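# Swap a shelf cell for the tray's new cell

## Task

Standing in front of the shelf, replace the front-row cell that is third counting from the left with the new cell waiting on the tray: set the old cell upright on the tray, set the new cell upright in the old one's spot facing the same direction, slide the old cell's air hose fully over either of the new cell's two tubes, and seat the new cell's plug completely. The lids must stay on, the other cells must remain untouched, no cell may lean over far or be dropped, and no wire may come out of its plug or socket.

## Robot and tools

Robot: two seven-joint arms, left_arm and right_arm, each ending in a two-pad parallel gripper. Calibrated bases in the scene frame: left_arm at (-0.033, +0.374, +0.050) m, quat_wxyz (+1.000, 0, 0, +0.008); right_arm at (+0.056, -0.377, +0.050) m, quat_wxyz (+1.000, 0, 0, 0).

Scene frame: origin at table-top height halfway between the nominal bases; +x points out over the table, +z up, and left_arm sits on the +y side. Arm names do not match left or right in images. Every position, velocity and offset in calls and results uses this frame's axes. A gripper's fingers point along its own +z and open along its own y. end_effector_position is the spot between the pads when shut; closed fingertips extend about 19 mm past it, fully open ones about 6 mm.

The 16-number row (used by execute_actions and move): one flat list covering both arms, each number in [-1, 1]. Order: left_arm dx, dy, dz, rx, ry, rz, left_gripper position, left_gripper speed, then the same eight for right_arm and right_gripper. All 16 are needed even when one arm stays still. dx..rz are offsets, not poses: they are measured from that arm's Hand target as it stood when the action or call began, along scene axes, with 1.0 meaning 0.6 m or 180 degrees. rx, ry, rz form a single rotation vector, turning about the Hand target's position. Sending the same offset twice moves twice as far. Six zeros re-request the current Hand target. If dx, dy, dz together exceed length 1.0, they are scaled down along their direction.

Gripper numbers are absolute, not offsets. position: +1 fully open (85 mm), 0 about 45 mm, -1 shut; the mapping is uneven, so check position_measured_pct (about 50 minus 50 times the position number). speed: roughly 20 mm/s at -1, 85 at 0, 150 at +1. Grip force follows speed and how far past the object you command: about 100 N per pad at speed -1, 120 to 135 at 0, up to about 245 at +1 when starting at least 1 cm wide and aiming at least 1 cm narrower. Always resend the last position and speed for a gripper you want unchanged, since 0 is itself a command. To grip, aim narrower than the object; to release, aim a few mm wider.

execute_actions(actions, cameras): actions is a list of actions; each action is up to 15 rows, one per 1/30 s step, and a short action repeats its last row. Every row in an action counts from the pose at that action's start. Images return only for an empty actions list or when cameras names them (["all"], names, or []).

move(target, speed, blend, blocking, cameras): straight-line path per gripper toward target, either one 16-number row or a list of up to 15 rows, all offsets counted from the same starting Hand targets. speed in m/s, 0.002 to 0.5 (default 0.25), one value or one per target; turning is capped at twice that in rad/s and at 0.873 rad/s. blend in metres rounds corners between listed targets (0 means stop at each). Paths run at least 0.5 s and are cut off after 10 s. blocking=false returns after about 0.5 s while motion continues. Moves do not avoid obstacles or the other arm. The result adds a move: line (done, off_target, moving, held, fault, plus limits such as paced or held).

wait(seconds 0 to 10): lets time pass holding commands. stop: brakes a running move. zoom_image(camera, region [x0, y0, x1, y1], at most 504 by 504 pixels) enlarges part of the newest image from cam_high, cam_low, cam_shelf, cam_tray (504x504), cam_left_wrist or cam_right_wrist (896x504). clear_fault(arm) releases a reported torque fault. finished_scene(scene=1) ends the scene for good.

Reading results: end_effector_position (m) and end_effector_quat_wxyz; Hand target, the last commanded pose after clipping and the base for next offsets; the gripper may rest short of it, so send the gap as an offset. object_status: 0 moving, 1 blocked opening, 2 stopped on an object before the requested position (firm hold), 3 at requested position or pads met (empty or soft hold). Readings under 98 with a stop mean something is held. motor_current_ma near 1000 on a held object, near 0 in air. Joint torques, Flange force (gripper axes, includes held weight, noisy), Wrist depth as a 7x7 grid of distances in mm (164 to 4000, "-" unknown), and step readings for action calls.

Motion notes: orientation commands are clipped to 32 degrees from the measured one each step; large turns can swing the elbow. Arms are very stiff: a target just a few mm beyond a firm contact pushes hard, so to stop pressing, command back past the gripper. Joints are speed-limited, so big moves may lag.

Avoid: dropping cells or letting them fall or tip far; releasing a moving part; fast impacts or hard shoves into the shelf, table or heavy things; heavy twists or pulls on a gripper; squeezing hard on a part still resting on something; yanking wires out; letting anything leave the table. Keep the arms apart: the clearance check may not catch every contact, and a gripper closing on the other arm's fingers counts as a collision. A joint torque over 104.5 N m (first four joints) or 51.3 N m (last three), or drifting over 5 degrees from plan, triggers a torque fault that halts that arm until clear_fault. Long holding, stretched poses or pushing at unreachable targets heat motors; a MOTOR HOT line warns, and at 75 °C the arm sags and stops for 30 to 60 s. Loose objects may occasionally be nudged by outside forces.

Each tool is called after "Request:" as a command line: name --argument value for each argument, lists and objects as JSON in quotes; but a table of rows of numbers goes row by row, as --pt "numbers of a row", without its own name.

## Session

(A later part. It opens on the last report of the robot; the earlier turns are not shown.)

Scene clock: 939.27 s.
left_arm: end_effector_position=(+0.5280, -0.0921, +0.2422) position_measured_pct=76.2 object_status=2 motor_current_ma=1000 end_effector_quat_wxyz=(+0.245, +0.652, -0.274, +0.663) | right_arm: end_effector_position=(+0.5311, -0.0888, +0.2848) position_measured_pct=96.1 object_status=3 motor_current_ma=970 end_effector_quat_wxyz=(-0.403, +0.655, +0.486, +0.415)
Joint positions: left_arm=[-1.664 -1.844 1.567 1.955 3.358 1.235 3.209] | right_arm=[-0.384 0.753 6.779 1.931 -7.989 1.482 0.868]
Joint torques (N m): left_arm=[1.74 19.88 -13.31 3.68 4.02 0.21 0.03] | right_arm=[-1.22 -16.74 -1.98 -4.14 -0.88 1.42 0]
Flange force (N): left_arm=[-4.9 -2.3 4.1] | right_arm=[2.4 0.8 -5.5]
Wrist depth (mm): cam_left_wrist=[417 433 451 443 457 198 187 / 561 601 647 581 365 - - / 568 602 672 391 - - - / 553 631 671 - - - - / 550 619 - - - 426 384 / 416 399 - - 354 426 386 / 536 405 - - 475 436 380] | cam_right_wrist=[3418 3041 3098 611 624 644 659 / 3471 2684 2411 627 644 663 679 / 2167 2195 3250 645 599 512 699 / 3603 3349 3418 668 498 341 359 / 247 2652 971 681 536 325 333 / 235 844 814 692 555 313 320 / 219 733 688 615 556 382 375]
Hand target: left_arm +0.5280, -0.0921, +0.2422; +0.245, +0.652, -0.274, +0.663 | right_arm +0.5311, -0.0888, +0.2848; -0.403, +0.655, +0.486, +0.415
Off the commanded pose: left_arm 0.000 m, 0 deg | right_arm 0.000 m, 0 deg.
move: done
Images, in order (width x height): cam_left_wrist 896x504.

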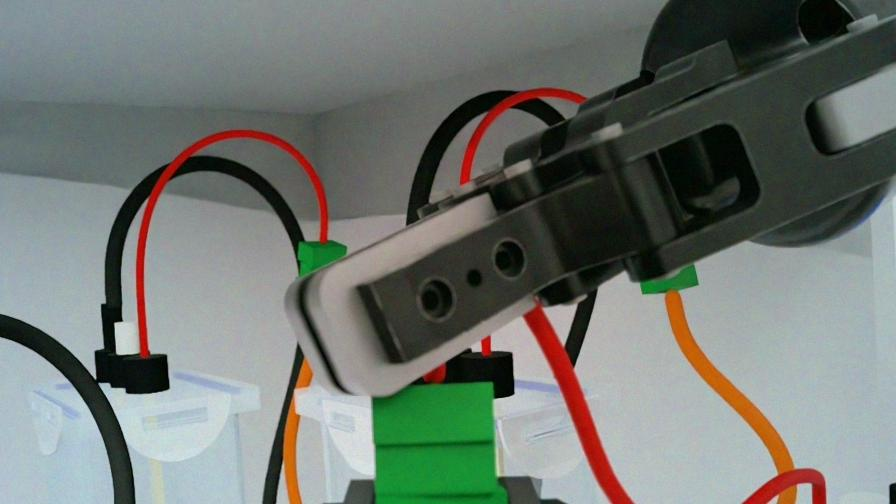

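Request:
move --pt "0 0 0 0 0 0 -0.75 -1 0 0 0.007 0 0 0 -0.929412 -1" --pt "0 0 0 0 0 0 -0.75 -1 -0.00091 -0.00097 0.007 0 0 0 -0.929412 -1" --pt "0 0 0 0 0 0 -0.75 -1 -0.00091 -0.00097 0 0 0 0 -0.929412 -1" --speed 0.01 --cameras '["cam_left_wrist"]'

Request:
zoom_image --camera "cam_left_wrist" --region '[370, 404, 520, 504]'

Request:
move --pt "0 0 0 0 0 0 -0.75 -1 0 0 0.007 0 0 0 -0.929412 -1" --pt "0 0 0 0 0 0 -0.75 -1 -0.000455 -0.000487 0.007 0 0 0 -0.929412 -1" --pt "0 0 0 0 0 0 -0.75 -1 -0.000455 -0.000487 0 0 0 0 -0.929412 -1" --speed 0.01 --cameras '["cam_left_wrist"]'

Request:
zoom_image --camera "cam_left_wrist" --region '[370, 404, 520, 504]'

Scene clock: 941.50 s.
left_arm: end_effector_position=(+0.5280, -0.0921, +0.2422) position_measured_pct=76.2 object_status=2 motor_current_ma=1000 end_effector_quat_wxyz=(+0.245, +0.652, -0.274, +0.663) | right_arm: end_effector_position=(+0.5306, -0.0894, +0.2848) position_measured_pct=96.1 object_status=3 motor_current_ma=970 end_effector_quat_wxyz=(-0.403, +0.655, +0.486, +0.415)
Joint positions: left_arm=[-1.664 -1.844 1.567 1.955 3.358 1.235 3.209] | right_arm=[-0.383 0.752 6.779 1.933 -7.988 1.483 0.87]
Joint torques (N m): left_arm=[1.77 19.78 -13.25 3.64 4.03 0.2 0.01] | right_arm=[-1.17 -16.77 -1.96 -4.23 -0.89 1.46 0.01]
Flange force (N): left_arm=[-4.6 -2.3 4.1] | right_arm=[2.3 0.5 -5.4]
Wrist depth (mm): cam_left_wrist=[415 434 449 443 455 199 186 / 562 604 648 580 366 - - / 570 603 675 392 - - - / 548 635 669 - - - - / 550 619 - - - 423 383 / 415 399 - - 354 424 386 / 537 407 - 398 474 437 379] | cam_right_wrist=[3366 3014 3113 612 622 646 660 / 3603 2695 2394 631 645 664 677 / 2118 2195 3266 646 602 510 697 / 3663 3366 3400 665 499 273 359 / 247 2751 969 685 537 325 332 / 235 842 819 691 557 314 322 / 219 717 684 615 557 382 376]
Hand target: left_arm +0.5280, -0.0921, +0.2422; +0.245, +0.652, -0.274, +0.663 | right_arm +0.5306, -0.0894, +0.2848; -0.403, +0.655, +0.486, +0.415
Off the commanded pose: left_arm 0.000 m, 0 deg | right_arm 0.000 m, 0 deg.
move: done
Images, in order (width x height): cam_left_wrist 896x504.

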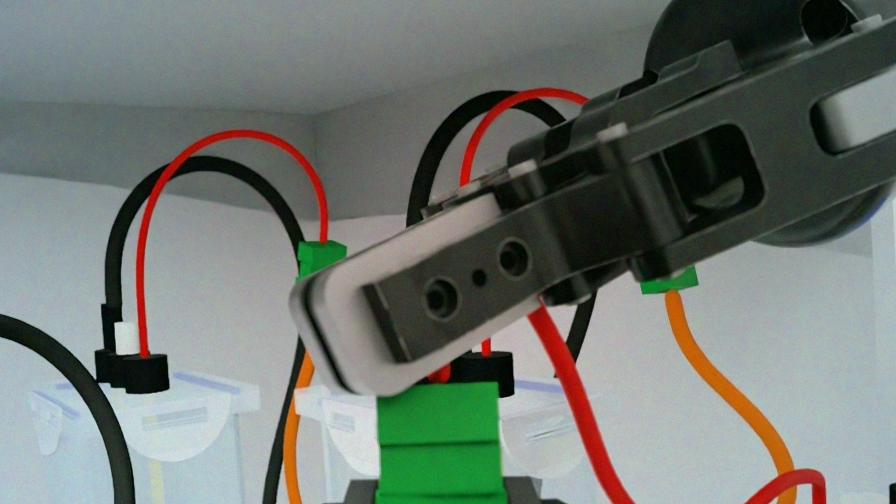

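Scaled by 3.360 from the camera's 896x504 image, which has a finer 1280x720 frame.

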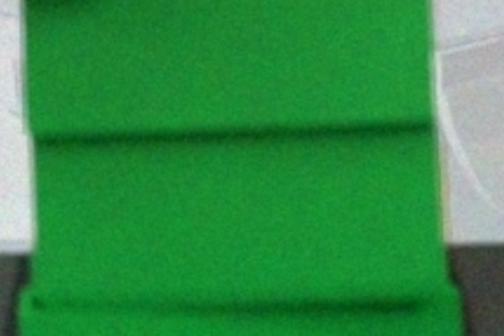

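Scene clock: 942.80 s.
left_arm: end_effector_position=(+0.5280, -0.0921, +0.2422) position_measured_pct=76.2 object_status=2 motor_current_ma=1000 end_effector_quat_wxyz=(+0.245, +0.652, -0.274, +0.663) | right_arm: end_effector_position=(+0.5303, -0.0897, +0.2848) position_measured_pct=96.1 object_status=3 motor_current_ma=970 end_effector_quat_wxyz=(-0.403, +0.655, +0.486, +0.415)
Joint positions: left_arm=[-1.664 -1.844 1.567 1.955 3.358 1.235 3.209] | right_arm=[-0.383 0.752 6.779 1.934 -7.987 1.483 0.87]
Joint torques (N m): left_arm=[1.73 19.79 -13.26 3.74 4.03 0.19 0.03] | right_arm=[-1.11 -16.76 -1.93 -4.13 -0.89 1.39 0]
Flange force (N): left_arm=[-4.7 -2.3 4.3] | right_arm=[2.4 0.8 -5.4]
Wrist depth (mm): cam_left_wrist=[417 434 451 445 480 199 187 / 564 603 650 578 433 - - / 569 604 671 390 - - - / 553 630 671 - - - - / 548 617 - - - 420 385 / 415 398 - - 355 426 385 / 535 406 - - 475 437 379] | cam_right_wrist=[3453 3028 3113 613 621 644 662 / 3453 2706 2326 633 647 664 673 / 2118 2240 3315 649 603 512 697 / 3684 3282 3349 665 503 274 360 / 246 2729 972 685 537 325 333 / 235 845 820 693 608 315 322 / 219 732 683 615 557 382 376]
Hand target: left_arm +0.5280, -0.0921, +0.2422; +0.245, +0.652, -0.274, +0.663 | right_arm +0.5303, -0.0897, +0.2848; -0.403, +0.655, +0.486, +0.415
Off the commanded pose: left_arm 0.000 m, 0 deg | right_arm 0.000 m, 0 deg.
move: done
Images, in order (width x height): cam_left_wrist 896x504.

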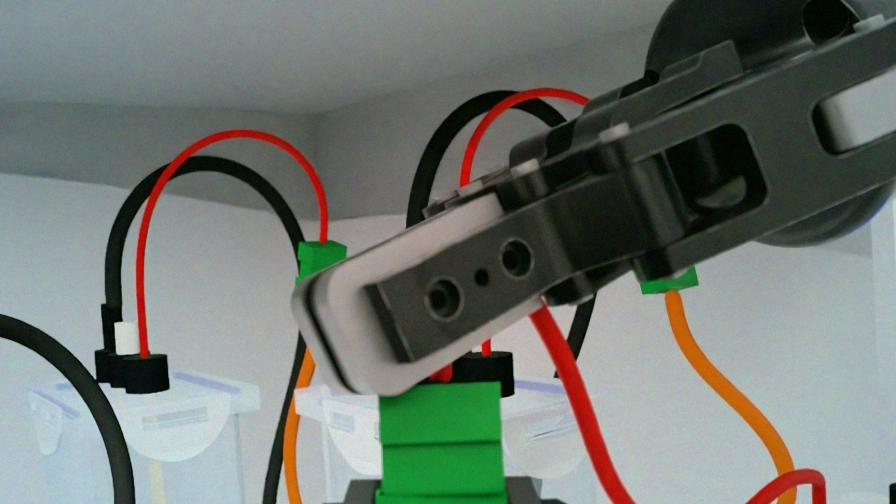

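Scaled by 3.360 from the camera's 896x504 image, which has a finer 1280x720 frame.

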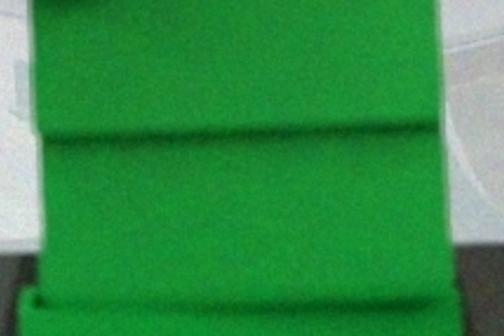

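Request:
move --pt "0 0 0 0 0 0 -0.75 -1 0 0 0.007 0 0 0 -0.929412 -1" --pt "0 0 0 0 0 0 -0.75 -1 -0.00052 0.0014 0.007 0 0 0 -0.929412 -1" --pt "0 0 0 0 0 0 -0.75 -1 -0.00052 0.0014 0 0 0 0 -0.929412 -1" --pt "0 0 0 0 0 0 -0.75 -1 0.00016 0.00213 0 0 0 0 -0.929412 -1" --pt "0 0 0 0 0 0 -0.75 -1 -0.0012 0.00067 0 0 0 0 -0.929412 -1" --pt "0 0 0 0 0 0 -0.75 -1 -0.00052 0.0014 0 0 0 0 -0.929412 -1" --speed '[0.01,0.01,0.01,0.003,0.003,0.003]'

Request:
move --pt "0 0 0 0 0 0 -0.75 -1 0.00025 -0.00023 0 0 0 0 -0.929412 -1" --pt "0 0 0 0 0 0 -0.75 -1 0.00093 0.0005 0 0 0 0 -0.929412 -1" --pt "0 0 0 0 0 0 -0.75 -1 -0.00043 -0.00096 0 0 0 0 -0.929412 -1" --pt "0 0 0 0 0 0 -0.75 -1 0.00025 -0.00023 0 0 0 0 -0.929412 -1" --speed 0.003

Request:
move --pt "0 0 0 0 0 0 -0.75 -1 0.00025 -0.00023 0 0 0 0 -0.929412 -1" --pt "0 0 0 0 0 0 -0.75 -1 0.00093 0.0005 0 0 0 0 -0.929412 -1" --pt "0 0 0 0 0 0 -0.75 -1 -0.00043 -0.00096 0 0 0 0 -0.929412 -1" --pt "0 0 0 0 0 0 -0.75 -1 0.00025 -0.00023 0 0 0 0 -0.929412 -1" --speed 0.003

Request:
move --pt "0 0 0 0 0 0 -0.75 -1 0.00025 -0.00023 0 0 0 0 -0.929412 -1" --pt "0 0 0 0 0 0 -0.75 -1 0.00093 0.0005 0 0 0 0 -0.929412 -1" --pt "0 0 0 0 0 0 -0.75 -1 -0.00043 -0.00096 0 0 0 0 -0.929412 -1" --pt "0 0 0 0 0 0 -0.75 -1 0.00025 -0.00023 0 0 0 0 -0.929412 -1" --speed 0.003

Request:
move --pt "0 0 0 0 0 0 -0.75 -1 0.00025 -0.00023 0 0 0 0 -0.929412 -1" --pt "0 0 0 0 0 0 -0.75 -1 0.00093 0.0005 0 0 0 0 -0.929412 -1" --pt "0 0 0 0 0 0 -0.75 -1 -0.00043 -0.00096 0 0 0 0 -0.929412 -1" --pt "0 0 0 0 0 0 -0.75 -1 0.00025 -0.00023 0 0 0 0 -0.929412 -1" --speed 0.003

Request:
move --pt "0 0 0 0 0 0 -0.75 -1 0.00025 -0.00023 0 0 0 0 -0.929412 -1" --pt "0 0 0 0 0 0 -0.75 -1 0.00093 0.0005 0 0 0 0 -0.929412 -1" --pt "0 0 0 0 0 0 -0.75 -1 -0.00043 -0.00096 0 0 0 0 -0.929412 -1" --pt "0 0 0 0 0 0 -0.75 -1 0.00025 -0.00023 0 0 0 0 -0.929412 -1" --speed 0.003

Request:
move --pt "0 0 0 0 0 0 -0.75 -1 0.00025 -0.00023 0 0 0 0 -0.929412 -1" --pt "0 0 0 0 0 0 -0.75 -1 0.00093 0.0005 0 0 0 0 -0.929412 -1" --pt "0 0 0 0 0 0 -0.75 -1 -0.00043 -0.00096 0 0 0 0 -0.929412 -1" --pt "0 0 0 0 0 0 -0.75 -1 0.00025 -0.00023 0 0 0 0 -0.929412 -1" --speed 0.003 --cameras '["cam_left_wrist", "cam_shelf"]'

Request:
zoom_image --camera "cam_left_wrist" --region '[370, 404, 520, 504]'

Scene clock: 949.20 s.
left_arm: end_effector_position=(+0.5280, -0.0921, +0.2421) position_measured_pct=76.2 object_status=2 motor_current_ma=1000 end_effector_quat_wxyz=(+0.245, +0.652, -0.274, +0.663) | right_arm: end_effector_position=(+0.5300, -0.0889, +0.2849) position_measured_pct=96.1 object_status=3 motor_current_ma=970 end_effector_quat_wxyz=(-0.403, +0.655, +0.486, +0.415)
Joint positions: left_arm=[-1.664 -1.844 1.567 1.955 3.358 1.235 3.209] | right_arm=[-0.385 0.751 6.779 1.935 -7.989 1.482 0.871]
Joint torques (N m): left_arm=[2.37 19.63 -13.2 3.32 3.96 0.52 -0.04] | right_arm=[-1.2 -16.84 -2.02 -4.48 -1.26 1.47 0]
Flange force (N): left_arm=[-4.3 -3.1 4.3] | right_arm=[2.0 -0.1 -6.3]
Wrist depth (mm): cam_left_wrist=[418 436 452 444 455 198 186 / 562 603 649 579 365 - - / 568 601 672 392 - - - / 551 631 672 - - - - / 548 619 - - - 424 385 / 414 400 - - 354 424 385 / 536 388 - - 474 439 380] | cam_right_wrist=[3435 3028 3070 613 626 644 656 / 3508 2717 2318 627 644 660 679 / 2153 2225 3234 646 543 513 698 / 3623 3383 3332 667 497 274 353 / 246 2729 975 684 534 325 333 / 235 846 816 692 558 313 321 / 218 732 686 615 561 392 375]
Hand target: left_arm +0.5280, -0.0921, +0.2422; +0.245, +0.652, -0.274, +0.663 | right_arm +0.5300, -0.0888, +0.2848; -0.403, +0.655, +0.486, +0.415
Off the commanded pose: left_arm 0.000 m, 0 deg | right_arm 0.000 m, 0 deg.
move: done

Scene clock: 950.90 s.
left_arm: end_effector_position=(+0.5280, -0.0921, +0.2421) position_measured_pct=76.2 object_status=2 motor_current_ma=1000 end_effector_quat_wxyz=(+0.245, +0.652, -0.274, +0.663) | right_arm: end_effector_position=(+0.5302, -0.0890, +0.2849) position_measured_pct=96.1 object_status=3 motor_current_ma=970 end_effector_quat_wxyz=(-0.403, +0.655, +0.486, +0.415)
Joint positions: left_arm=[-1.664 -1.844 1.567 1.955 3.358 1.235 3.209] | right_arm=[-0.384 0.751 6.779 1.934 -7.988 1.482 0.87]
Joint torques (N m): left_arm=[2.38 19.54 -13.1 3.38 3.9 0.51 -0.02] | right_arm=[-1.06 -17.08 -1.95 -4.57 -1 1.48 0.05]
Flange force (N): left_arm=[-4.2 -3.2 4.6] | right_arm=[1.6 -0.2 -5.3]
Wrist depth (mm): cam_left_wrist=[417 434 454 444 457 198 185 / 561 602 649 580 366 - - / 571 600 675 391 - - - / 550 636 670 - - - - / 548 616 - - - 424 384 / 414 401 - - 354 425 385 / 536 406 - - 475 438 379] | cam_right_wrist=[3453 3084 3113 614 623 646 658 / 3435 2652 2376 630 642 663 678 / 2153 2203 3299 644 541 512 696 / 3643 3349 3349 666 499 274 359 / 246 2763 968 682 534 325 333 / 235 846 827 690 609 313 323 / 218 729 685 619 559 390 376]
Hand target: left_arm +0.5280, -0.0921, +0.2422; +0.245, +0.652, -0.274, +0.663 | right_arm +0.5301, -0.0890, +0.2848; -0.403, +0.655, +0.486, +0.415
Off the commanded pose: left_arm 0.000 m, 0 deg | right_arm 0.000 m, 0 deg.
move: done

Scene clock: 952.60 s.
left_arm: end_effector_position=(+0.5280, -0.0921, +0.2422) position_measured_pct=76.2 object_status=2 motor_current_ma=1000 end_effector_quat_wxyz=(+0.245, +0.652, -0.274, +0.663) | right_arm: end_effector_position=(+0.5303, -0.0891, +0.2849) position_measured_pct=96.1 object_status=3 motor_current_ma=970 end_effector_quat_wxyz=(-0.403, +0.655, +0.486, +0.415)
Joint positions: left_arm=[-1.664 -1.844 1.567 1.955 3.358 1.235 3.209] | right_arm=[-0.384 0.752 6.779 1.934 -7.988 1.482 0.87]
Joint torques (N m): left_arm=[2.36 19.43 -13.01 3.37 3.82 0.52 0] | right_arm=[-1.05 -17.19 -1.9 -4.62 -1.17 1.5 0.02]
Flange force (N): left_arm=[-4.1 -3.1 4.6] | right_arm=[1.4 -0.2 -5.5]
Wrist depth (mm): cam_left_wrist=[415 433 451 447 454 198 186 / 562 604 652 578 367 - - / 568 603 672 391 - - - / 550 630 671 - - - - / 550 621 - - - 423 384 / 415 398 - - 354 425 384 / 539 405 - - 474 437 379] | cam_right_wrist=[3400 3041 3098 613 625 647 653 / 3453 2663 2335 630 648 662 675 / 2160 2218 3315 645 603 509 696 / 3623 3332 3435 668 499 273 359 / 246 2717 969 683 536 325 333 / 235 840 823 691 605 314 323 / 219 718 687 616 556 382 376]
Hand target: left_arm +0.5280, -0.0921, +0.2422; +0.245, +0.652, -0.274, +0.663 | right_arm +0.5303, -0.0891, +0.2848; -0.403, +0.655, +0.486, +0.415
Off the commanded pose: left_arm 0.000 m, 0 deg | right_arm 0.000 m, 0 deg.
move: done

Scene clock: 954.30 s.
left_arm: end_effector_position=(+0.5280, -0.0921, +0.2422) position_measured_pct=76.2 object_status=2 motor_current_ma=1000 end_effector_quat_wxyz=(+0.245, +0.652, -0.274, +0.663) | right_arm: end_effector_position=(+0.5305, -0.0893, +0.2849) position_measured_pct=96.1 object_status=3 motor_current_ma=970 end_effector_quat_wxyz=(-0.403, +0.655, +0.486, +0.415)
Joint positions: left_arm=[-1.664 -1.844 1.567 1.955 3.358 1.235 3.209] | right_arm=[-0.384 0.752 6.779 1.933 -7.988 1.483 0.87]
Joint torques (N m): left_arm=[2.26 19.33 -12.91 3.43 3.79 0.49 -0.01] | right_arm=[-0.92 -17.41 -1.86 -4.64 -1.3 1.54 0.03]
Flange force (N): left_arm=[-3.8 -3.0 4.7] | right_arm=[1.1 0.0 -5.3]
Wrist depth (mm): cam_left_wrist=[417 433 451 442 454 198 185 / 561 607 646 580 367 - - / 568 601 676 391 - - - / 552 637 672 - - - - / 549 619 - - - 423 385 / 414 399 - - 355 427 385 / 538 406 - - 476 436 380] | cam_right_wrist=[3400 3055 3128 614 624 646 660 / 3565 2663 2368 631 646 662 679 / 2181 2195 3315 647 603 509 699 / 3746 3400 3315 666 500 273 359 / 247 2729 972 687 539 326 332 / 235 845 816 688 608 314 322 / 219 719 685 617 557 381 376]
Hand target: left_arm +0.5280, -0.0921, +0.2422; +0.245, +0.652, -0.274, +0.663 | right_arm +0.5304, -0.0892, +0.2848; -0.403, +0.655, +0.486, +0.415
Off the commanded pose: left_arm 0.000 m, 0 deg | right_arm 0.000 m, 0 deg.
move: done

Scene clock: 956.00 s.
left_arm: end_effector_position=(+0.5280, -0.0921, +0.2422) position_measured_pct=76.2 object_status=2 motor_current_ma=1000 end_effector_quat_wxyz=(+0.245, +0.652, -0.274, +0.663) | right_arm: end_effector_position=(+0.5306, -0.0894, +0.2849) position_measured_pct=96.1 object_status=3 motor_current_ma=970 end_effector_quat_wxyz=(-0.403, +0.655, +0.486, +0.415)
Joint positions: left_arm=[-1.664 -1.844 1.567 1.955 3.358 1.235 3.209] | right_arm=[-0.383 0.752 6.779 1.933 -7.988 1.483 0.87]
Joint torques (N m): left_arm=[2.18 19.23 -12.77 3.47 3.71 0.44 -0.01] | right_arm=[-0.85 -17.51 -1.8 -4.68 -1.33 1.54 0.01]
Flange force (N): left_arm=[-3.6 -3.0 4.8] | right_arm=[0.9 0.0 -5.1]
Wrist depth (mm): cam_left_wrist=[417 432 450 444 456 198 186 / 559 604 649 582 431 - - / 571 601 675 391 - - - / 551 633 673 - - - - / 549 617 - - - 424 385 / 415 399 - - 354 427 385 / 536 406 - - 475 435 381] | cam_right_wrist=[3383 2987 3098 611 623 646 658 / 3508 2706 2385 628 648 665 678 / 2160 2232 3266 647 603 510 694 / 3704 3299 3315 666 497 273 358 / 247 2684 974 682 540 325 332 / 235 841 816 689 606 313 323 / 219 719 689 618 554 382 375]
Hand target: left_arm +0.5280, -0.0921, +0.2422; +0.245, +0.652, -0.274, +0.663 | right_arm +0.5306, -0.0894, +0.2848; -0.403, +0.655, +0.486, +0.415
Off the commanded pose: left_arm 0.000 m, 0 deg | right_arm 0.000 m, 0 deg.
move: done

Scene clock: 957.70 s.
left_arm: end_effector_position=(+0.5280, -0.0921, +0.2421) position_measured_pct=76.2 object_status=2 motor_current_ma=1000 end_effector_quat_wxyz=(+0.245, +0.652, -0.274, +0.663) | right_arm: end_effector_position=(+0.5308, -0.0896, +0.2849) position_measured_pct=96.1 object_status=3 motor_current_ma=970 end_effector_quat_wxyz=(-0.403, +0.655, +0.486, +0.415)
Joint positions: left_arm=[-1.664 -1.844 1.567 1.955 3.358 1.235 3.209] | right_arm=[-0.383 0.752 6.779 1.932 -7.987 1.483 0.869]
Joint torques (N m): left_arm=[2.05 19.02 -12.54 3.51 3.61 0.39 0] | right_arm=[-0.79 -17.7 -1.75 -4.59 -1.48 1.64 0.01]
Flange force (N): left_arm=[-3.2 -2.8 4.8] | right_arm=[0.9 0.5 -5.0]
Wrist depth (mm): cam_left_wrist=[416 434 453 442 454 199 186 / 559 600 647 578 432 - - / 569 602 681 392 - - - / 549 632 664 - - - - / 548 620 - - - 424 384 / 414 399 - - 355 426 386 / 537 407 - - 475 438 380] | cam_right_wrist=[3349 3014 3128 613 625 647 661 / 3490 2729 2351 628 646 661 677 / 2125 2240 3172 649 603 508 697 / 3684 3383 3366 667 503 273 359 / 247 2695 968 686 539 325 332 / 236 842 821 690 557 313 323 / 218 721 686 614 553 381 375]
Hand target: left_arm +0.5280, -0.0921, +0.2422; +0.245, +0.652, -0.274, +0.663 | right_arm +0.5307, -0.0895, +0.2848; -0.403, +0.655, +0.486, +0.415
Off the commanded pose: left_arm 0.000 m, 0 deg | right_arm 0.000 m, 0 deg.
move: done

Scene clock: 959.40 s.
left_arm: end_effector_position=(+0.5280, -0.0921, +0.2421) position_measured_pct=76.2 object_status=2 motor_current_ma=1000 end_effector_quat_wxyz=(+0.245, +0.652, -0.274, +0.663) | right_arm: end_effector_position=(+0.5309, -0.0897, +0.2849) position_measured_pct=96.1 object_status=3 motor_current_ma=970 end_effector_quat_wxyz=(-0.403, +0.655, +0.486, +0.415)
Joint positions: left_arm=[-1.664 -1.844 1.567 1.955 3.358 1.235 3.209] | right_arm=[-0.382 0.752 6.779 1.932 -7.987 1.483 0.869]
Joint torques (N m): left_arm=[2.04 18.89 -12.42 3.57 3.54 0.34 0] | right_arm=[-0.74 -18.05 -1.7 -4.84 -1.42 1.68 0.02]
Flange force (N): left_arm=[-3.0 -3.0 5.0] | right_arm=[0.0 0.1 -4.5]
Wrist depth (mm): cam_left_wrist=[418 433 450 444 457 199 186 / 562 600 646 579 435 - - / 568 603 675 393 - - - / 550 634 673 - - - - / 548 616 - - - 423 384 / 415 397 - - 357 426 386 / 537 407 - - 474 436 380] | cam_right_wrist=[3418 3098 3098 612 622 647 661 / 3453 2674 2385 630 647 661 676 / 2167 2218 3219 641 603 511 696 / 3789 3315 3383 668 499 273 359 / 247 2751 969 687 538 325 333 / 236 841 822 691 608 314 321 / 219 719 684 619 553 381 375]
Hand target: left_arm +0.5280, -0.0921, +0.2422; +0.245, +0.652, -0.274, +0.663 | right_arm +0.5309, -0.0897, +0.2848; -0.403, +0.655, +0.486, +0.415
Off the commanded pose: left_arm 0.000 m, 0 deg | right_arm 0.000 m, 0 deg.
move: done
Images, in order (width x height): cam_shelf 504x504, cam_left_wrist 896x504.

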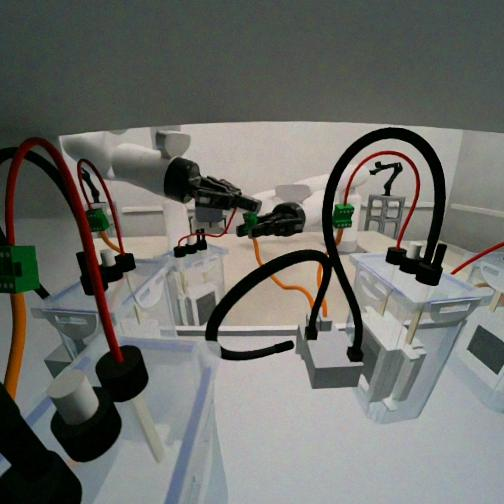

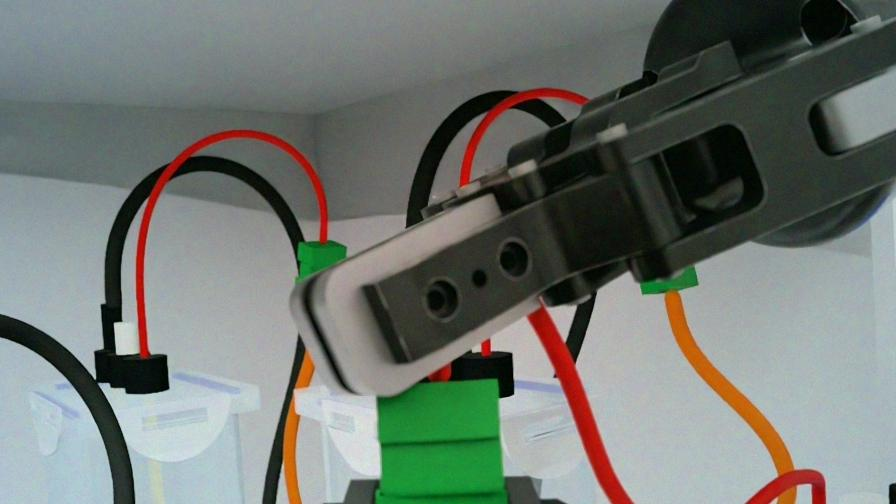

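Scaled by 3.360 from the camera's 896x504 image, which has a finer 1280x720 frame.

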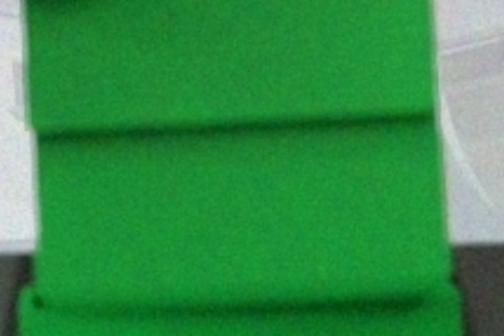

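Request:
move --pt "0 0 0 0 0 0 -0.75 -1 0 0 0.007 0 0 0 -0.929412 -1" --pt "0 0 0 0 0 0 -0.75 -1 0.00167 -0.00167 0.007 0 0 0 -0.929412 -1" --pt "0 0 0 0 0 0 -0.75 -1 0.00167 -0.00167 0 0 0 0 -0.929412 -1" --speed 0.01 --cameras '["cam_left_wrist","cam_shelf"]'

Request:
zoom_image --camera "cam_left_wrist" --region '[370, 404, 520, 504]'

Request:
move --pt "0 0 0 0 0 0 -0.75 -1 0 0 0.007 0 0 0 -0.929412 -1" --pt "0 0 0 0 0 0 -0.75 -1 0.00083 -0.00083 0.007 0 0 0 -0.929412 -1" --pt "0 0 0 0 0 0 -0.75 -1 0.00083 -0.00083 0 0 0 0 -0.929412 -1" --speed 0.01 --cameras '["cam_left_wrist","cam_shelf"]'

Request:
zoom_image --camera "cam_left_wrist" --region '[370, 404, 520, 504]'

Request:
zoom_image --camera "cam_shelf" --region '[242, 208, 266, 232]'

Scene clock: 961.97 s.
left_arm: end_effector_position=(+0.5280, -0.0921, +0.2421) position_measured_pct=76.2 object_status=2 motor_current_ma=1000 end_effector_quat_wxyz=(+0.245, +0.652, -0.274, +0.663) | right_arm: end_effector_position=(+0.5319, -0.0907, +0.2848) position_measured_pct=96.1 object_status=3 motor_current_ma=970 end_effector_quat_wxyz=(-0.403, +0.655, +0.486, +0.415)
Joint positions: left_arm=[-1.664 -1.844 1.567 1.955 3.358 1.235 3.209] | right_arm=[-0.38 0.754 6.78 1.928 -7.986 1.485 0.868]
Joint torques (N m): left_arm=[2.02 19.09 -12.59 3.56 3.7 0.4 0.03] | right_arm=[-0.74 -17.62 -1.72 -4.64 -1.35 1.59 -0.02]
Flange force (N): left_arm=[-3.2 -2.7 5.0] | right_arm=[0.9 0.0 -4.8]
Wrist depth (mm): cam_left_wrist=[418 432 451 444 457 202 188 / 553 606 649 575 366 - - / 567 603 672 391 - - - / 552 635 669 - - - - / 548 618 - - - 424 386 / 414 400 - - 353 424 385 / 536 406 - - 474 436 380] | cam_right_wrist=[3565 2947 3142 613 628 643 664 / 3453 2695 2465 630 647 664 679 / 2167 2174 3250 646 541 501 699 / 3684 3418 3418 666 498 343 358 / 249 2717 975 681 538 326 332 / 237 844 817 691 560 314 322 / 218 723 681 636 554 382 376]
Hand target: left_arm +0.5280, -0.0921, +0.2422; +0.245, +0.652, -0.274, +0.663 | right_arm +0.5319, -0.0907, +0.2848; -0.403, +0.655, +0.486, +0.415
Off the commanded pose: left_arm 0.000 m, 0 deg | right_arm 0.000 m, 0 deg.
move: done
Images, in order (width x height): cam_shelf 504x504, cam_left_wrist 896x504.

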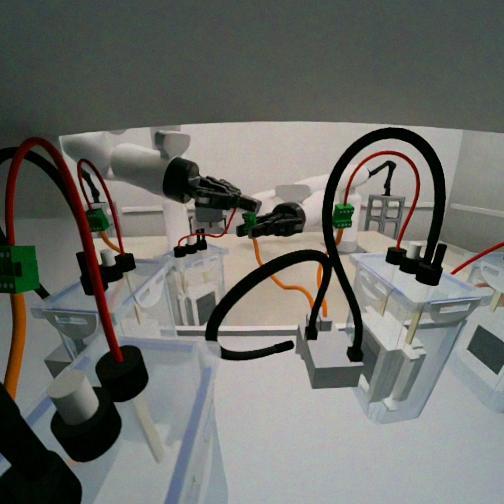

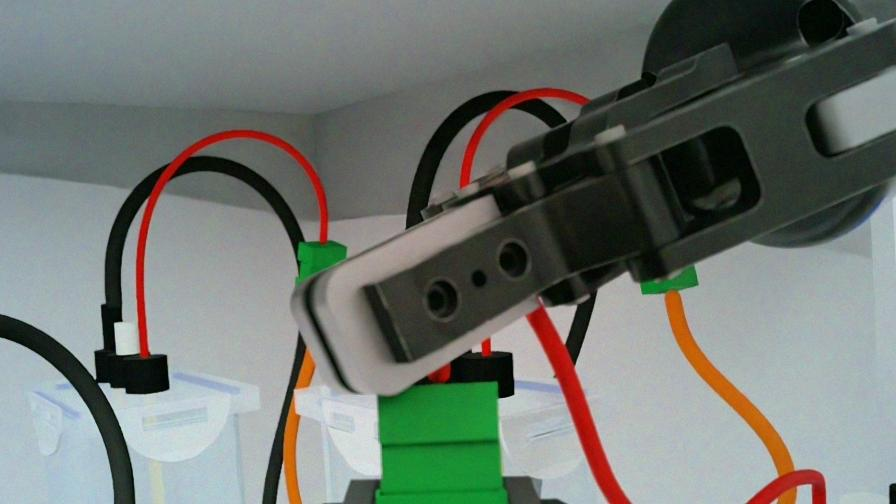

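Scaled by 3.360 from the camera's 896x504 image, which has a finer 1280x720 frame.

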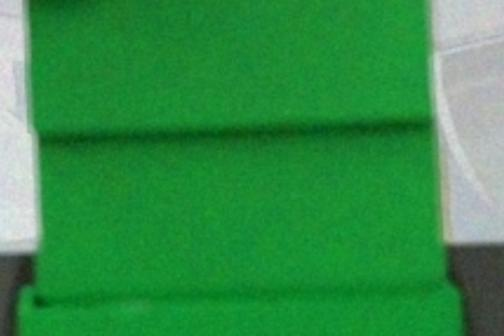

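Scene clock: 963.33 s.
left_arm: end_effector_position=(+0.5280, -0.0921, +0.2422) position_measured_pct=76.2 object_status=2 motor_current_ma=1000 end_effector_quat_wxyz=(+0.245, +0.652, -0.274, +0.663) | right_arm: end_effector_position=(+0.5324, -0.0912, +0.2848) position_measured_pct=96.1 object_status=3 motor_current_ma=970 end_effector_quat_wxyz=(-0.403, +0.655, +0.486, +0.415)
Joint positions: left_arm=[-1.664 -1.844 1.567 1.955 3.358 1.235 3.209] | right_arm=[-0.379 0.755 6.78 1.927 -7.985 1.486 0.867]
Joint torques (N m): left_arm=[2.03 18.99 -12.51 3.56 3.62 0.43 0.01] | right_arm=[-0.71 -17.69 -1.71 -4.72 -1.36 1.62 -0.01]
Flange force (N): left_arm=[-3.2 -2.7 5.1] | right_arm=[0.8 -0.2 -4.7]
Wrist depth (mm): cam_left_wrist=[416 433 450 442 453 202 189 / 553 603 650 579 366 - - / 571 601 676 391 - - - / 548 632 669 - - - - / 551 618 - - - 423 384 / 414 399 - - 354 425 385 / 537 406 - - 475 436 380] | cam_right_wrist=[3527 3041 3113 614 628 642 662 / 3508 2740 2411 629 644 664 678 / 2139 2278 3282 648 534 510 697 / 3684 3383 3332 670 498 342 358 / 245 2763 967 686 522 329 332 / 239 850 819 689 557 314 322 / 218 733 681 635 560 379 375]
Hand target: left_arm +0.5280, -0.0921, +0.2422; +0.245, +0.652, -0.274, +0.663 | right_arm +0.5324, -0.0912, +0.2848; -0.403, +0.655, +0.486, +0.415
Off the commanded pose: left_arm 0.000 m, 0 deg | right_arm 0.000 m, 0 deg.
move: done
Images, in order (width x height): cam_shelf 504x504, cam_left_wrist 896x504.

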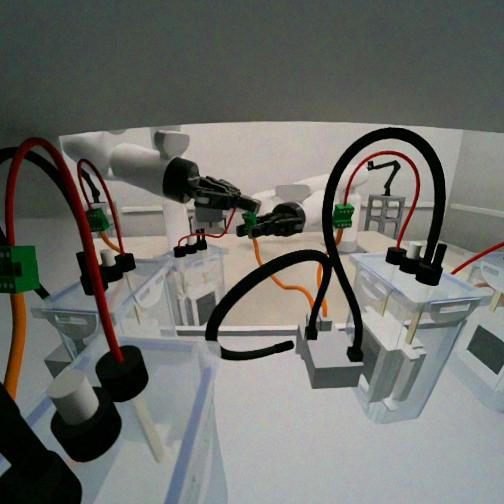

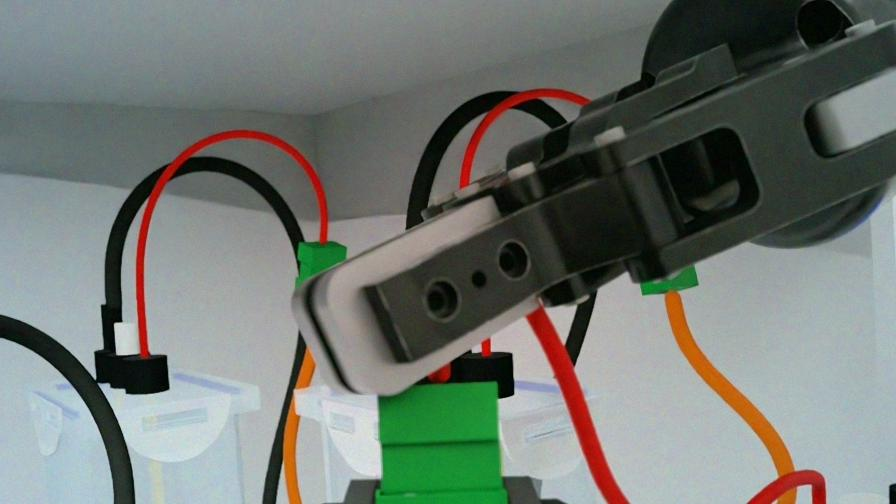

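Scaled by 3.360 from the camera's 896x504 image, which has a finer 1280x720 frame.

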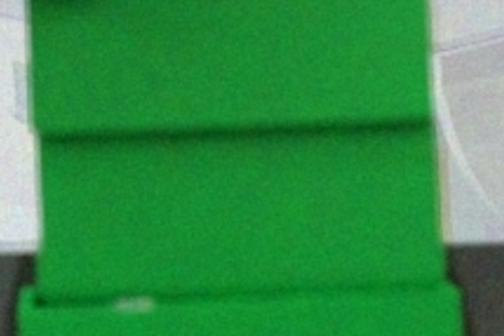

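Scaled by 21.000 from the camera's 504x504 image, which has a finer 720x720 frame.

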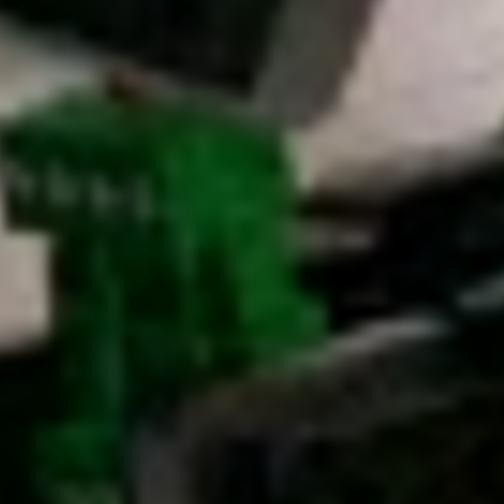

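Request:
move --pt "0 0 0 0 0 0 -0.75 -1 0 0 0.007 0 0 0 -0.929412 -1" --pt "0 0 0 0 0 0 -0.75 -1 -0.00208 0.00208 0.007 0 0 0 -0.929412 -1" --pt "0 0 0 0 0 0 -0.75 -1 -0.00208 0.00208 0 0 0 0 -0.929412 -1" --speed 0.01 --cameras '["cam_left_wrist","cam_shelf"]'

Request:
zoom_image --camera "cam_left_wrist" --region '[370, 404, 520, 504]'

Request:
zoom_image --camera "cam_shelf" --region '[242, 208, 266, 232]'

Scene clock: 965.63 s.
left_arm: end_effector_position=(+0.5280, -0.0921, +0.2422) position_measured_pct=76.2 object_status=2 motor_current_ma=1000 end_effector_quat_wxyz=(+0.245, +0.652, -0.274, +0.663) | right_arm: end_effector_position=(+0.5311, -0.0899, +0.2848) position_measured_pct=96.1 object_status=3 motor_current_ma=970 end_effector_quat_wxyz=(-0.403, +0.655, +0.486, +0.415)
Joint positions: left_arm=[-1.664 -1.844 1.567 1.955 3.358 1.235 3.209] | right_arm=[-0.382 0.753 6.779 1.931 -7.987 1.484 0.869]
Joint torques (N m): left_arm=[1.7 19.45 -12.9 3.58 3.8 0.21 0.03] | right_arm=[-1.15 -17.23 -2 -4.33 -1.01 1.58 -0.04]
Flange force (N): left_arm=[-4.0 -2.3 4.1] | right_arm=[1.4 0.7 -5.2]
Wrist depth (mm): cam_left_wrist=[414 432 452 441 455 201 186 / 551 609 648 578 367 - - / 571 599 675 392 - - - / 550 633 674 - - - - / 546 617 - - - 425 385 / 414 397 - - 358 427 386 / 536 406 - - 473 435 378] | cam_right_wrist=[3435 2987 3113 617 627 645 660 / 3418 2684 2376 631 646 666 681 / 2146 2240 3400 645 603 512 699 / 3704 3315 3418 665 499 342 359 / 248 2729 972 685 536 324 333 / 236 838 820 691 560 315 320 / 218 720 684 616 554 381 376]
Hand target: left_arm +0.5280, -0.0921, +0.2422; +0.245, +0.652, -0.274, +0.663 | right_arm +0.5311, -0.0899, +0.2848; -0.403, +0.655, +0.486, +0.415
Off the commanded pose: left_arm 0.000 m, 0 deg | right_arm 0.000 m, 0 deg.
move: done
Images, in order (width x height): cam_shelf 504x504, cam_left_wrist 896x504.

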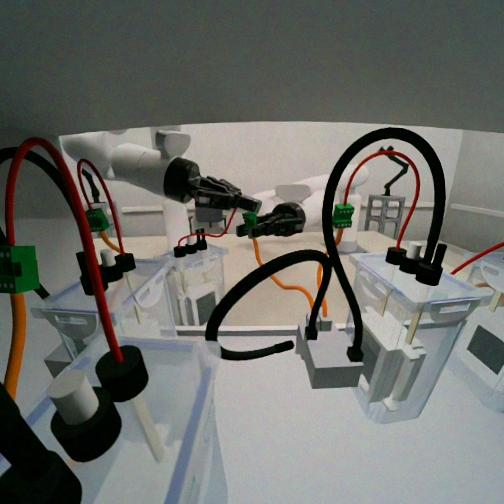

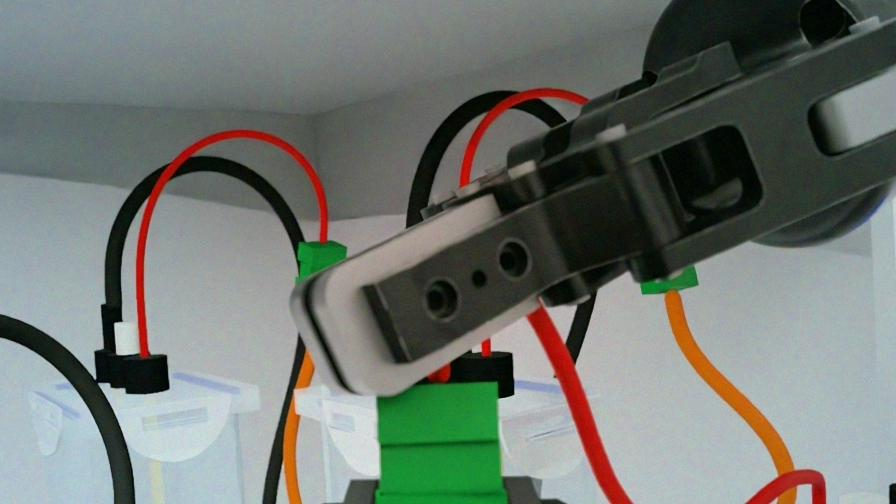

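Scaled by 3.360 from the camera's 896x504 image, which has a finer 1280x720 frame.

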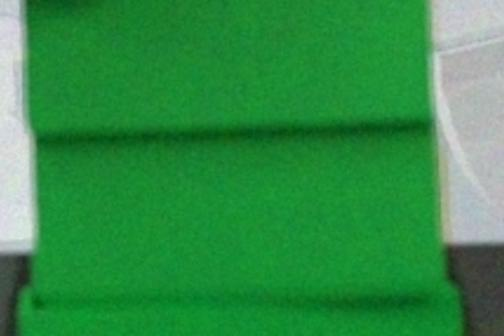

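Scaled by 21.000 from the camera's 504x504 image, which has a finer 720x720 frame.

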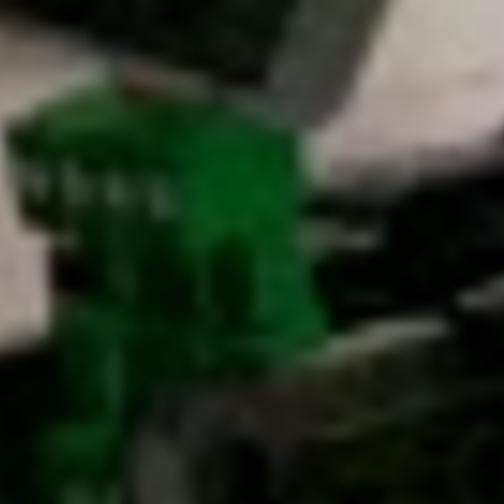

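Request:
move --pt "0 0 0 0 0 0 -0.75 -1 0 0 0.007 0 0 0 -0.929412 -1" --pt "0 0 0 0 0 -0.01667 -0.75 -1 0 0 0.007 0 0 0 -0.929412 -1" --speed 0.02 --cameras '["cam_left_wrist","cam_shelf"]'

Request:
zoom_image --camera "cam_left_wrist" --region '[370, 384, 520, 504]'

Request:
zoom_image --camera "cam_left_wrist" --region '[370, 464, 440, 504]'

Request:
zoom_image --camera "cam_left_wrist" --region '[450, 464, 520, 504]'

Scene clock: 968.47 s.
left_arm: end_effector_position=(+0.5280, -0.0921, +0.2422) position_measured_pct=76.2 object_status=2 motor_current_ma=1000 end_effector_quat_wxyz=(+0.263, +0.644, -0.291, +0.657) | right_arm: end_effector_position=(+0.5311, -0.0899, +0.2890) position_measured_pct=96.1 object_status=3 motor_current_ma=970 end_effector_quat_wxyz=(-0.403, +0.655, +0.486, +0.415)
Joint positions: left_arm=[-1.705 -1.851 1.557 1.947 3.369 1.317 3.216] | right_arm=[-0.384 0.744 6.782 1.929 -7.982 1.482 0.858]
Joint torques (N m): left_arm=[1.6 17.71 -10.77 3.44 2.83 0.27 0.04] | right_arm=[-0.58 -19.19 -1.82 -5.31 -1.74 2.33 0]
Flange force (N): left_arm=[-0.4 -2.9 4.9] | right_arm=[-1.8 0.2 -3.2]
Wrist depth (mm): cam_left_wrist=[415 431 450 441 448 198 - / 555 609 634 554 - - - / 563 621 660 - - - - / 554 646 - - - - - / 551 620 - - - 426 395 / 381 400 - - 463 419 390 / 539 615 - 351 465 429 392] | cam_right_wrist=[3435 3041 3157 614 626 642 660 / 3546 2684 2502 629 642 660 675 / 2146 2218 3299 648 599 512 702 / 3684 3366 3400 667 499 345 369 / 246 2590 975 689 541 332 339 / 237 848 825 695 556 315 321 / 222 717 699 639 565 391 381]
Hand target: left_arm +0.5280, -0.0921, +0.2422; +0.263, +0.644, -0.291, +0.657 | right_arm +0.5311, -0.0899, +0.2890; -0.403, +0.655, +0.486, +0.415
Off the commanded pose: left_arm 0.000 m, 0 deg | right_arm 0.000 m, 0 deg.
move: done
Images, in order (width x height): cam_shelf 504x504, cam_left_wrist 896x504.

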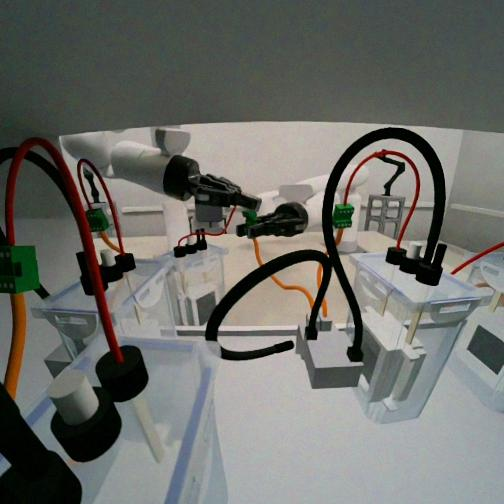

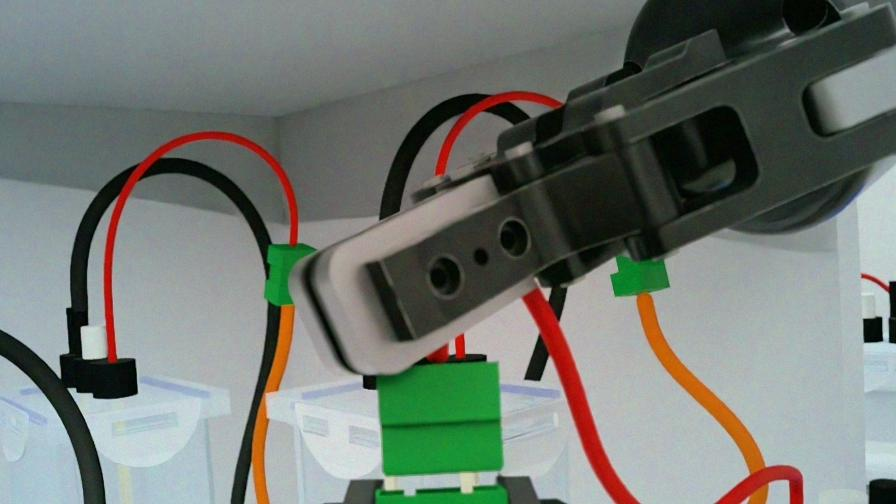

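Scaled by 3.360 from the camera's 896x504 image, which has a finer 1280x720 frame.

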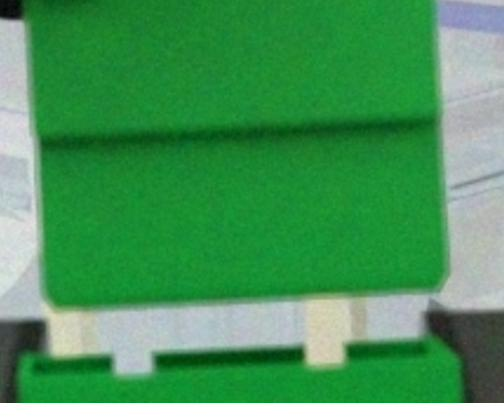

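Scaled by 7.200 from the camera's 896x504 image, which has a finer 1280x720 frame.

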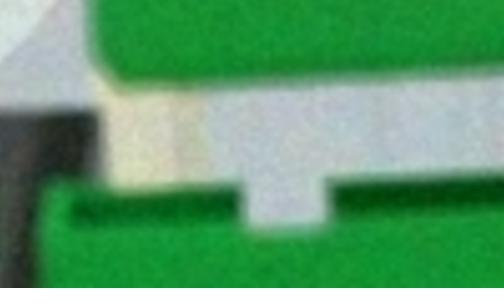

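Scaled by 7.200 from the camera's 896x504 image, which has a finer 1280x720 frame.

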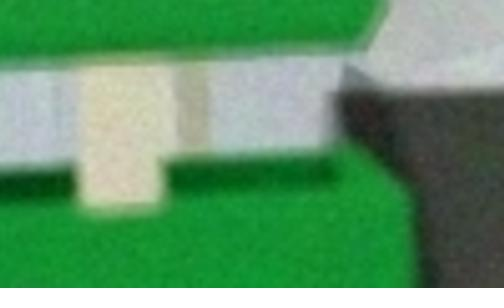

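Request:
move --pt "0 0 0 0 0 0 -0.75 -1 0.00023 0.00024 0 0 0 0 -0.929412 -1" --pt "0 0 0 0 0 0 -0.75 -1 0.00023 0.00024 -0.007 0 0 0 -0.929412 -1" --speed 0.01 --cameras '["cam_left_wrist","cam_shelf"]'

Request:
zoom_image --camera "cam_left_wrist" --region '[370, 404, 520, 504]'

Request:
move --pt "0 0 0 0 0 0 -0.75 -1 0 0 0.007 0 0 0 -0.929412 -1" --pt "0 0 0 0 0 0 -0.75 -1 0.00042 -0.00042 0.007 0 0 0 -0.929412 -1" --pt "0 0 0 0 0 0 -0.75 -1 0.00042 -0.00042 0 0 0 0 -0.929412 -1" --speed 0.01 --cameras '["cam_left_wrist","cam_shelf"]'

Request:
zoom_image --camera "cam_left_wrist" --region '[370, 404, 520, 504]'

Scene clock: 970.23 s.
left_arm: end_effector_position=(+0.5280, -0.0921, +0.2421) position_measured_pct=76.2 object_status=2 motor_current_ma=1000 end_effector_quat_wxyz=(+0.263, +0.644, -0.291, +0.657) | right_arm: end_effector_position=(+0.5313, -0.0898, +0.2848) position_measured_pct=96.1 object_status=3 motor_current_ma=970 end_effector_quat_wxyz=(-0.403, +0.655, +0.486, +0.415)
Joint positions: left_arm=[-1.705 -1.851 1.557 1.947 3.369 1.317 3.216] | right_arm=[-0.382 0.753 6.779 1.93 -7.987 1.484 0.868]
Joint torques (N m): left_arm=[2.13 19.62 -12.55 3.45 3.89 0.38 -0.01] | right_arm=[-1.14 -17.3 -2.02 -4.52 -1.17 1.6 0]
Flange force (N): left_arm=[-3.8 -3.3 4.2] | right_arm=[1.3 0.3 -5.5]
Wrist depth (mm): cam_left_wrist=[417 433 450 442 451 199 189 / 565 610 632 556 369 - - / 565 619 662 388 - - - / 552 644 662 - - - - / 541 628 - - - 424 394 / 381 402 - - 465 419 391 / 540 613 - - 467 431 393] | cam_right_wrist=[3400 3014 3084 616 625 644 656 / 3383 2663 2376 631 645 662 676 / 2160 2232 3332 647 604 515 694 / 2833 3332 3400 668 497 342 359 / 245 2631 964 687 536 325 332 / 237 842 818 688 559 314 320 / 217 242 678 613 557 381 376]
Hand target: left_arm +0.5280, -0.0921, +0.2422; +0.263, +0.644, -0.291, +0.657 | right_arm +0.5313, -0.0898, +0.2848; -0.403, +0.655, +0.486, +0.415
Off the commanded pose: left_arm 0.000 m, 0 deg | right_arm 0.000 m, 0 deg.
move: done
Images, in order (width x height): cam_shelf 504x504, cam_left_wrist 896x504.

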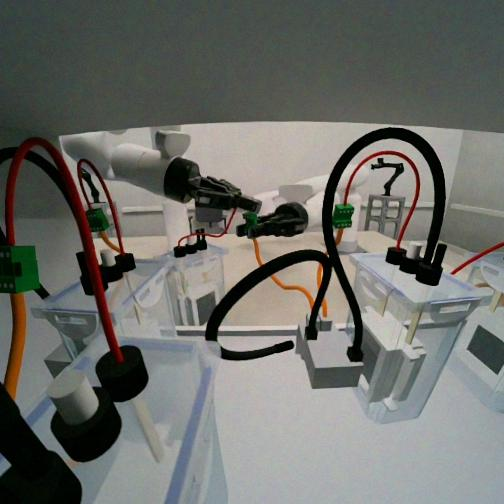

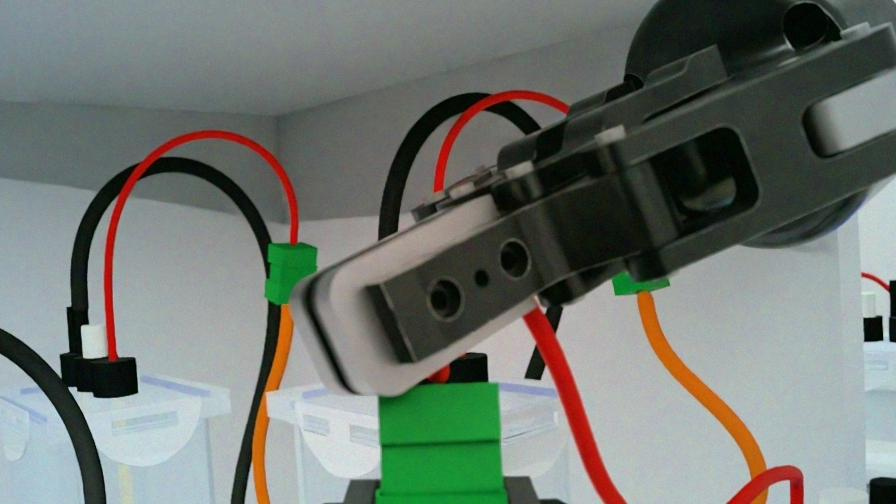

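Scaled by 3.360 from the camera's 896x504 image, which has a finer 1280x720 frame.

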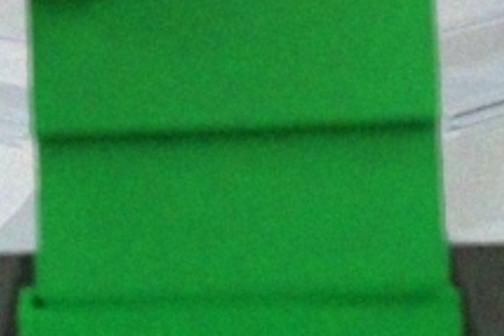

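Scene clock: 971.53 s.
left_arm: end_effector_position=(+0.5280, -0.0921, +0.2422) position_measured_pct=76.2 object_status=2 motor_current_ma=1000 end_effector_quat_wxyz=(+0.263, +0.644, -0.291, +0.657) | right_arm: end_effector_position=(+0.5315, -0.0900, +0.2848) position_measured_pct=96.1 object_status=3 motor_current_ma=970 end_effector_quat_wxyz=(-0.403, +0.655, +0.486, +0.415)
Joint positions: left_arm=[-1.705 -1.851 1.557 1.947 3.369 1.317 3.216] | right_arm=[-0.381 0.753 6.779 1.93 -7.987 1.484 0.868]
Joint torques (N m): left_arm=[2.04 19.58 -12.49 3.49 3.84 0.33 -0.01] | right_arm=[-1.11 -17.35 -2 -4.51 -1.19 1.59 0.01]
Flange force (N): left_arm=[-3.8 -3.2 4.2] | right_arm=[1.3 0.4 -5.4]
Wrist depth (mm): cam_left_wrist=[417 433 451 443 453 200 189 / 556 608 636 555 483 - - / 561 619 660 387 - - - / 550 644 660 - - - - / 542 630 - - - 426 393 / 382 399 - - 465 420 391 / 541 613 - - 466 431 392] | cam_right_wrist=[3383 3028 3113 614 628 642 660 / 3453 2674 2411 630 646 658 678 / 2153 2218 3250 649 601 512 696 / 2833 3383 3453 666 497 343 359 / 246 2580 965 681 537 326 332 / 237 840 820 691 558 314 322 / 217 243 681 613 553 380 375]
Hand target: left_arm +0.5280, -0.0921, +0.2422; +0.263, +0.644, -0.291, +0.657 | right_arm +0.5315, -0.0900, +0.2848; -0.403, +0.655, +0.486, +0.415
Off the commanded pose: left_arm 0.000 m, 0 deg | right_arm 0.000 m, 0 deg.
move: done
Images, in order (width x height): cam_shelf 504x504, cam_left_wrist 896x504.

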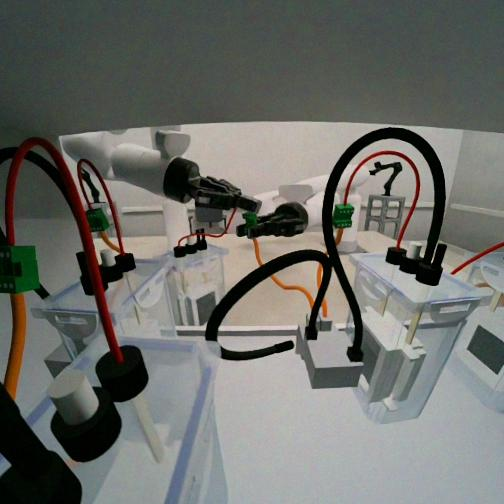

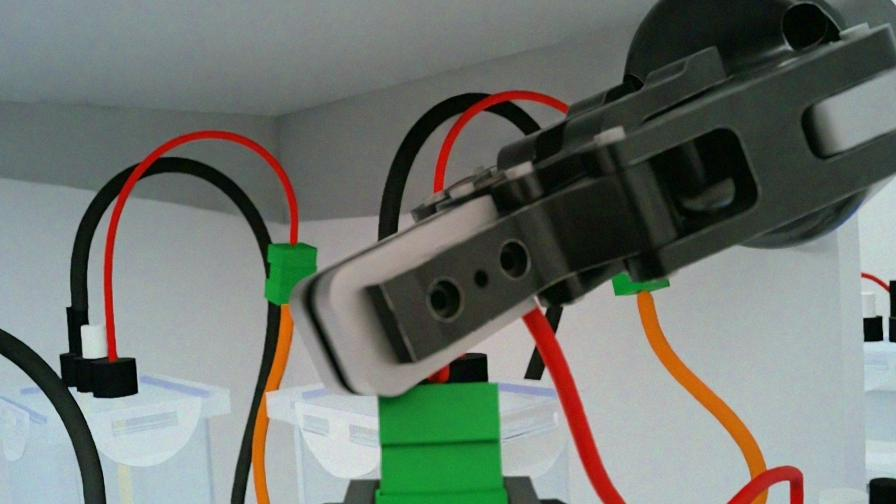

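Scaled by 3.360 from the camera's 896x504 image, which has a finer 1280x720 frame.

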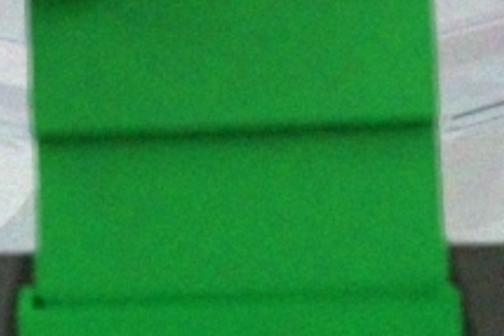

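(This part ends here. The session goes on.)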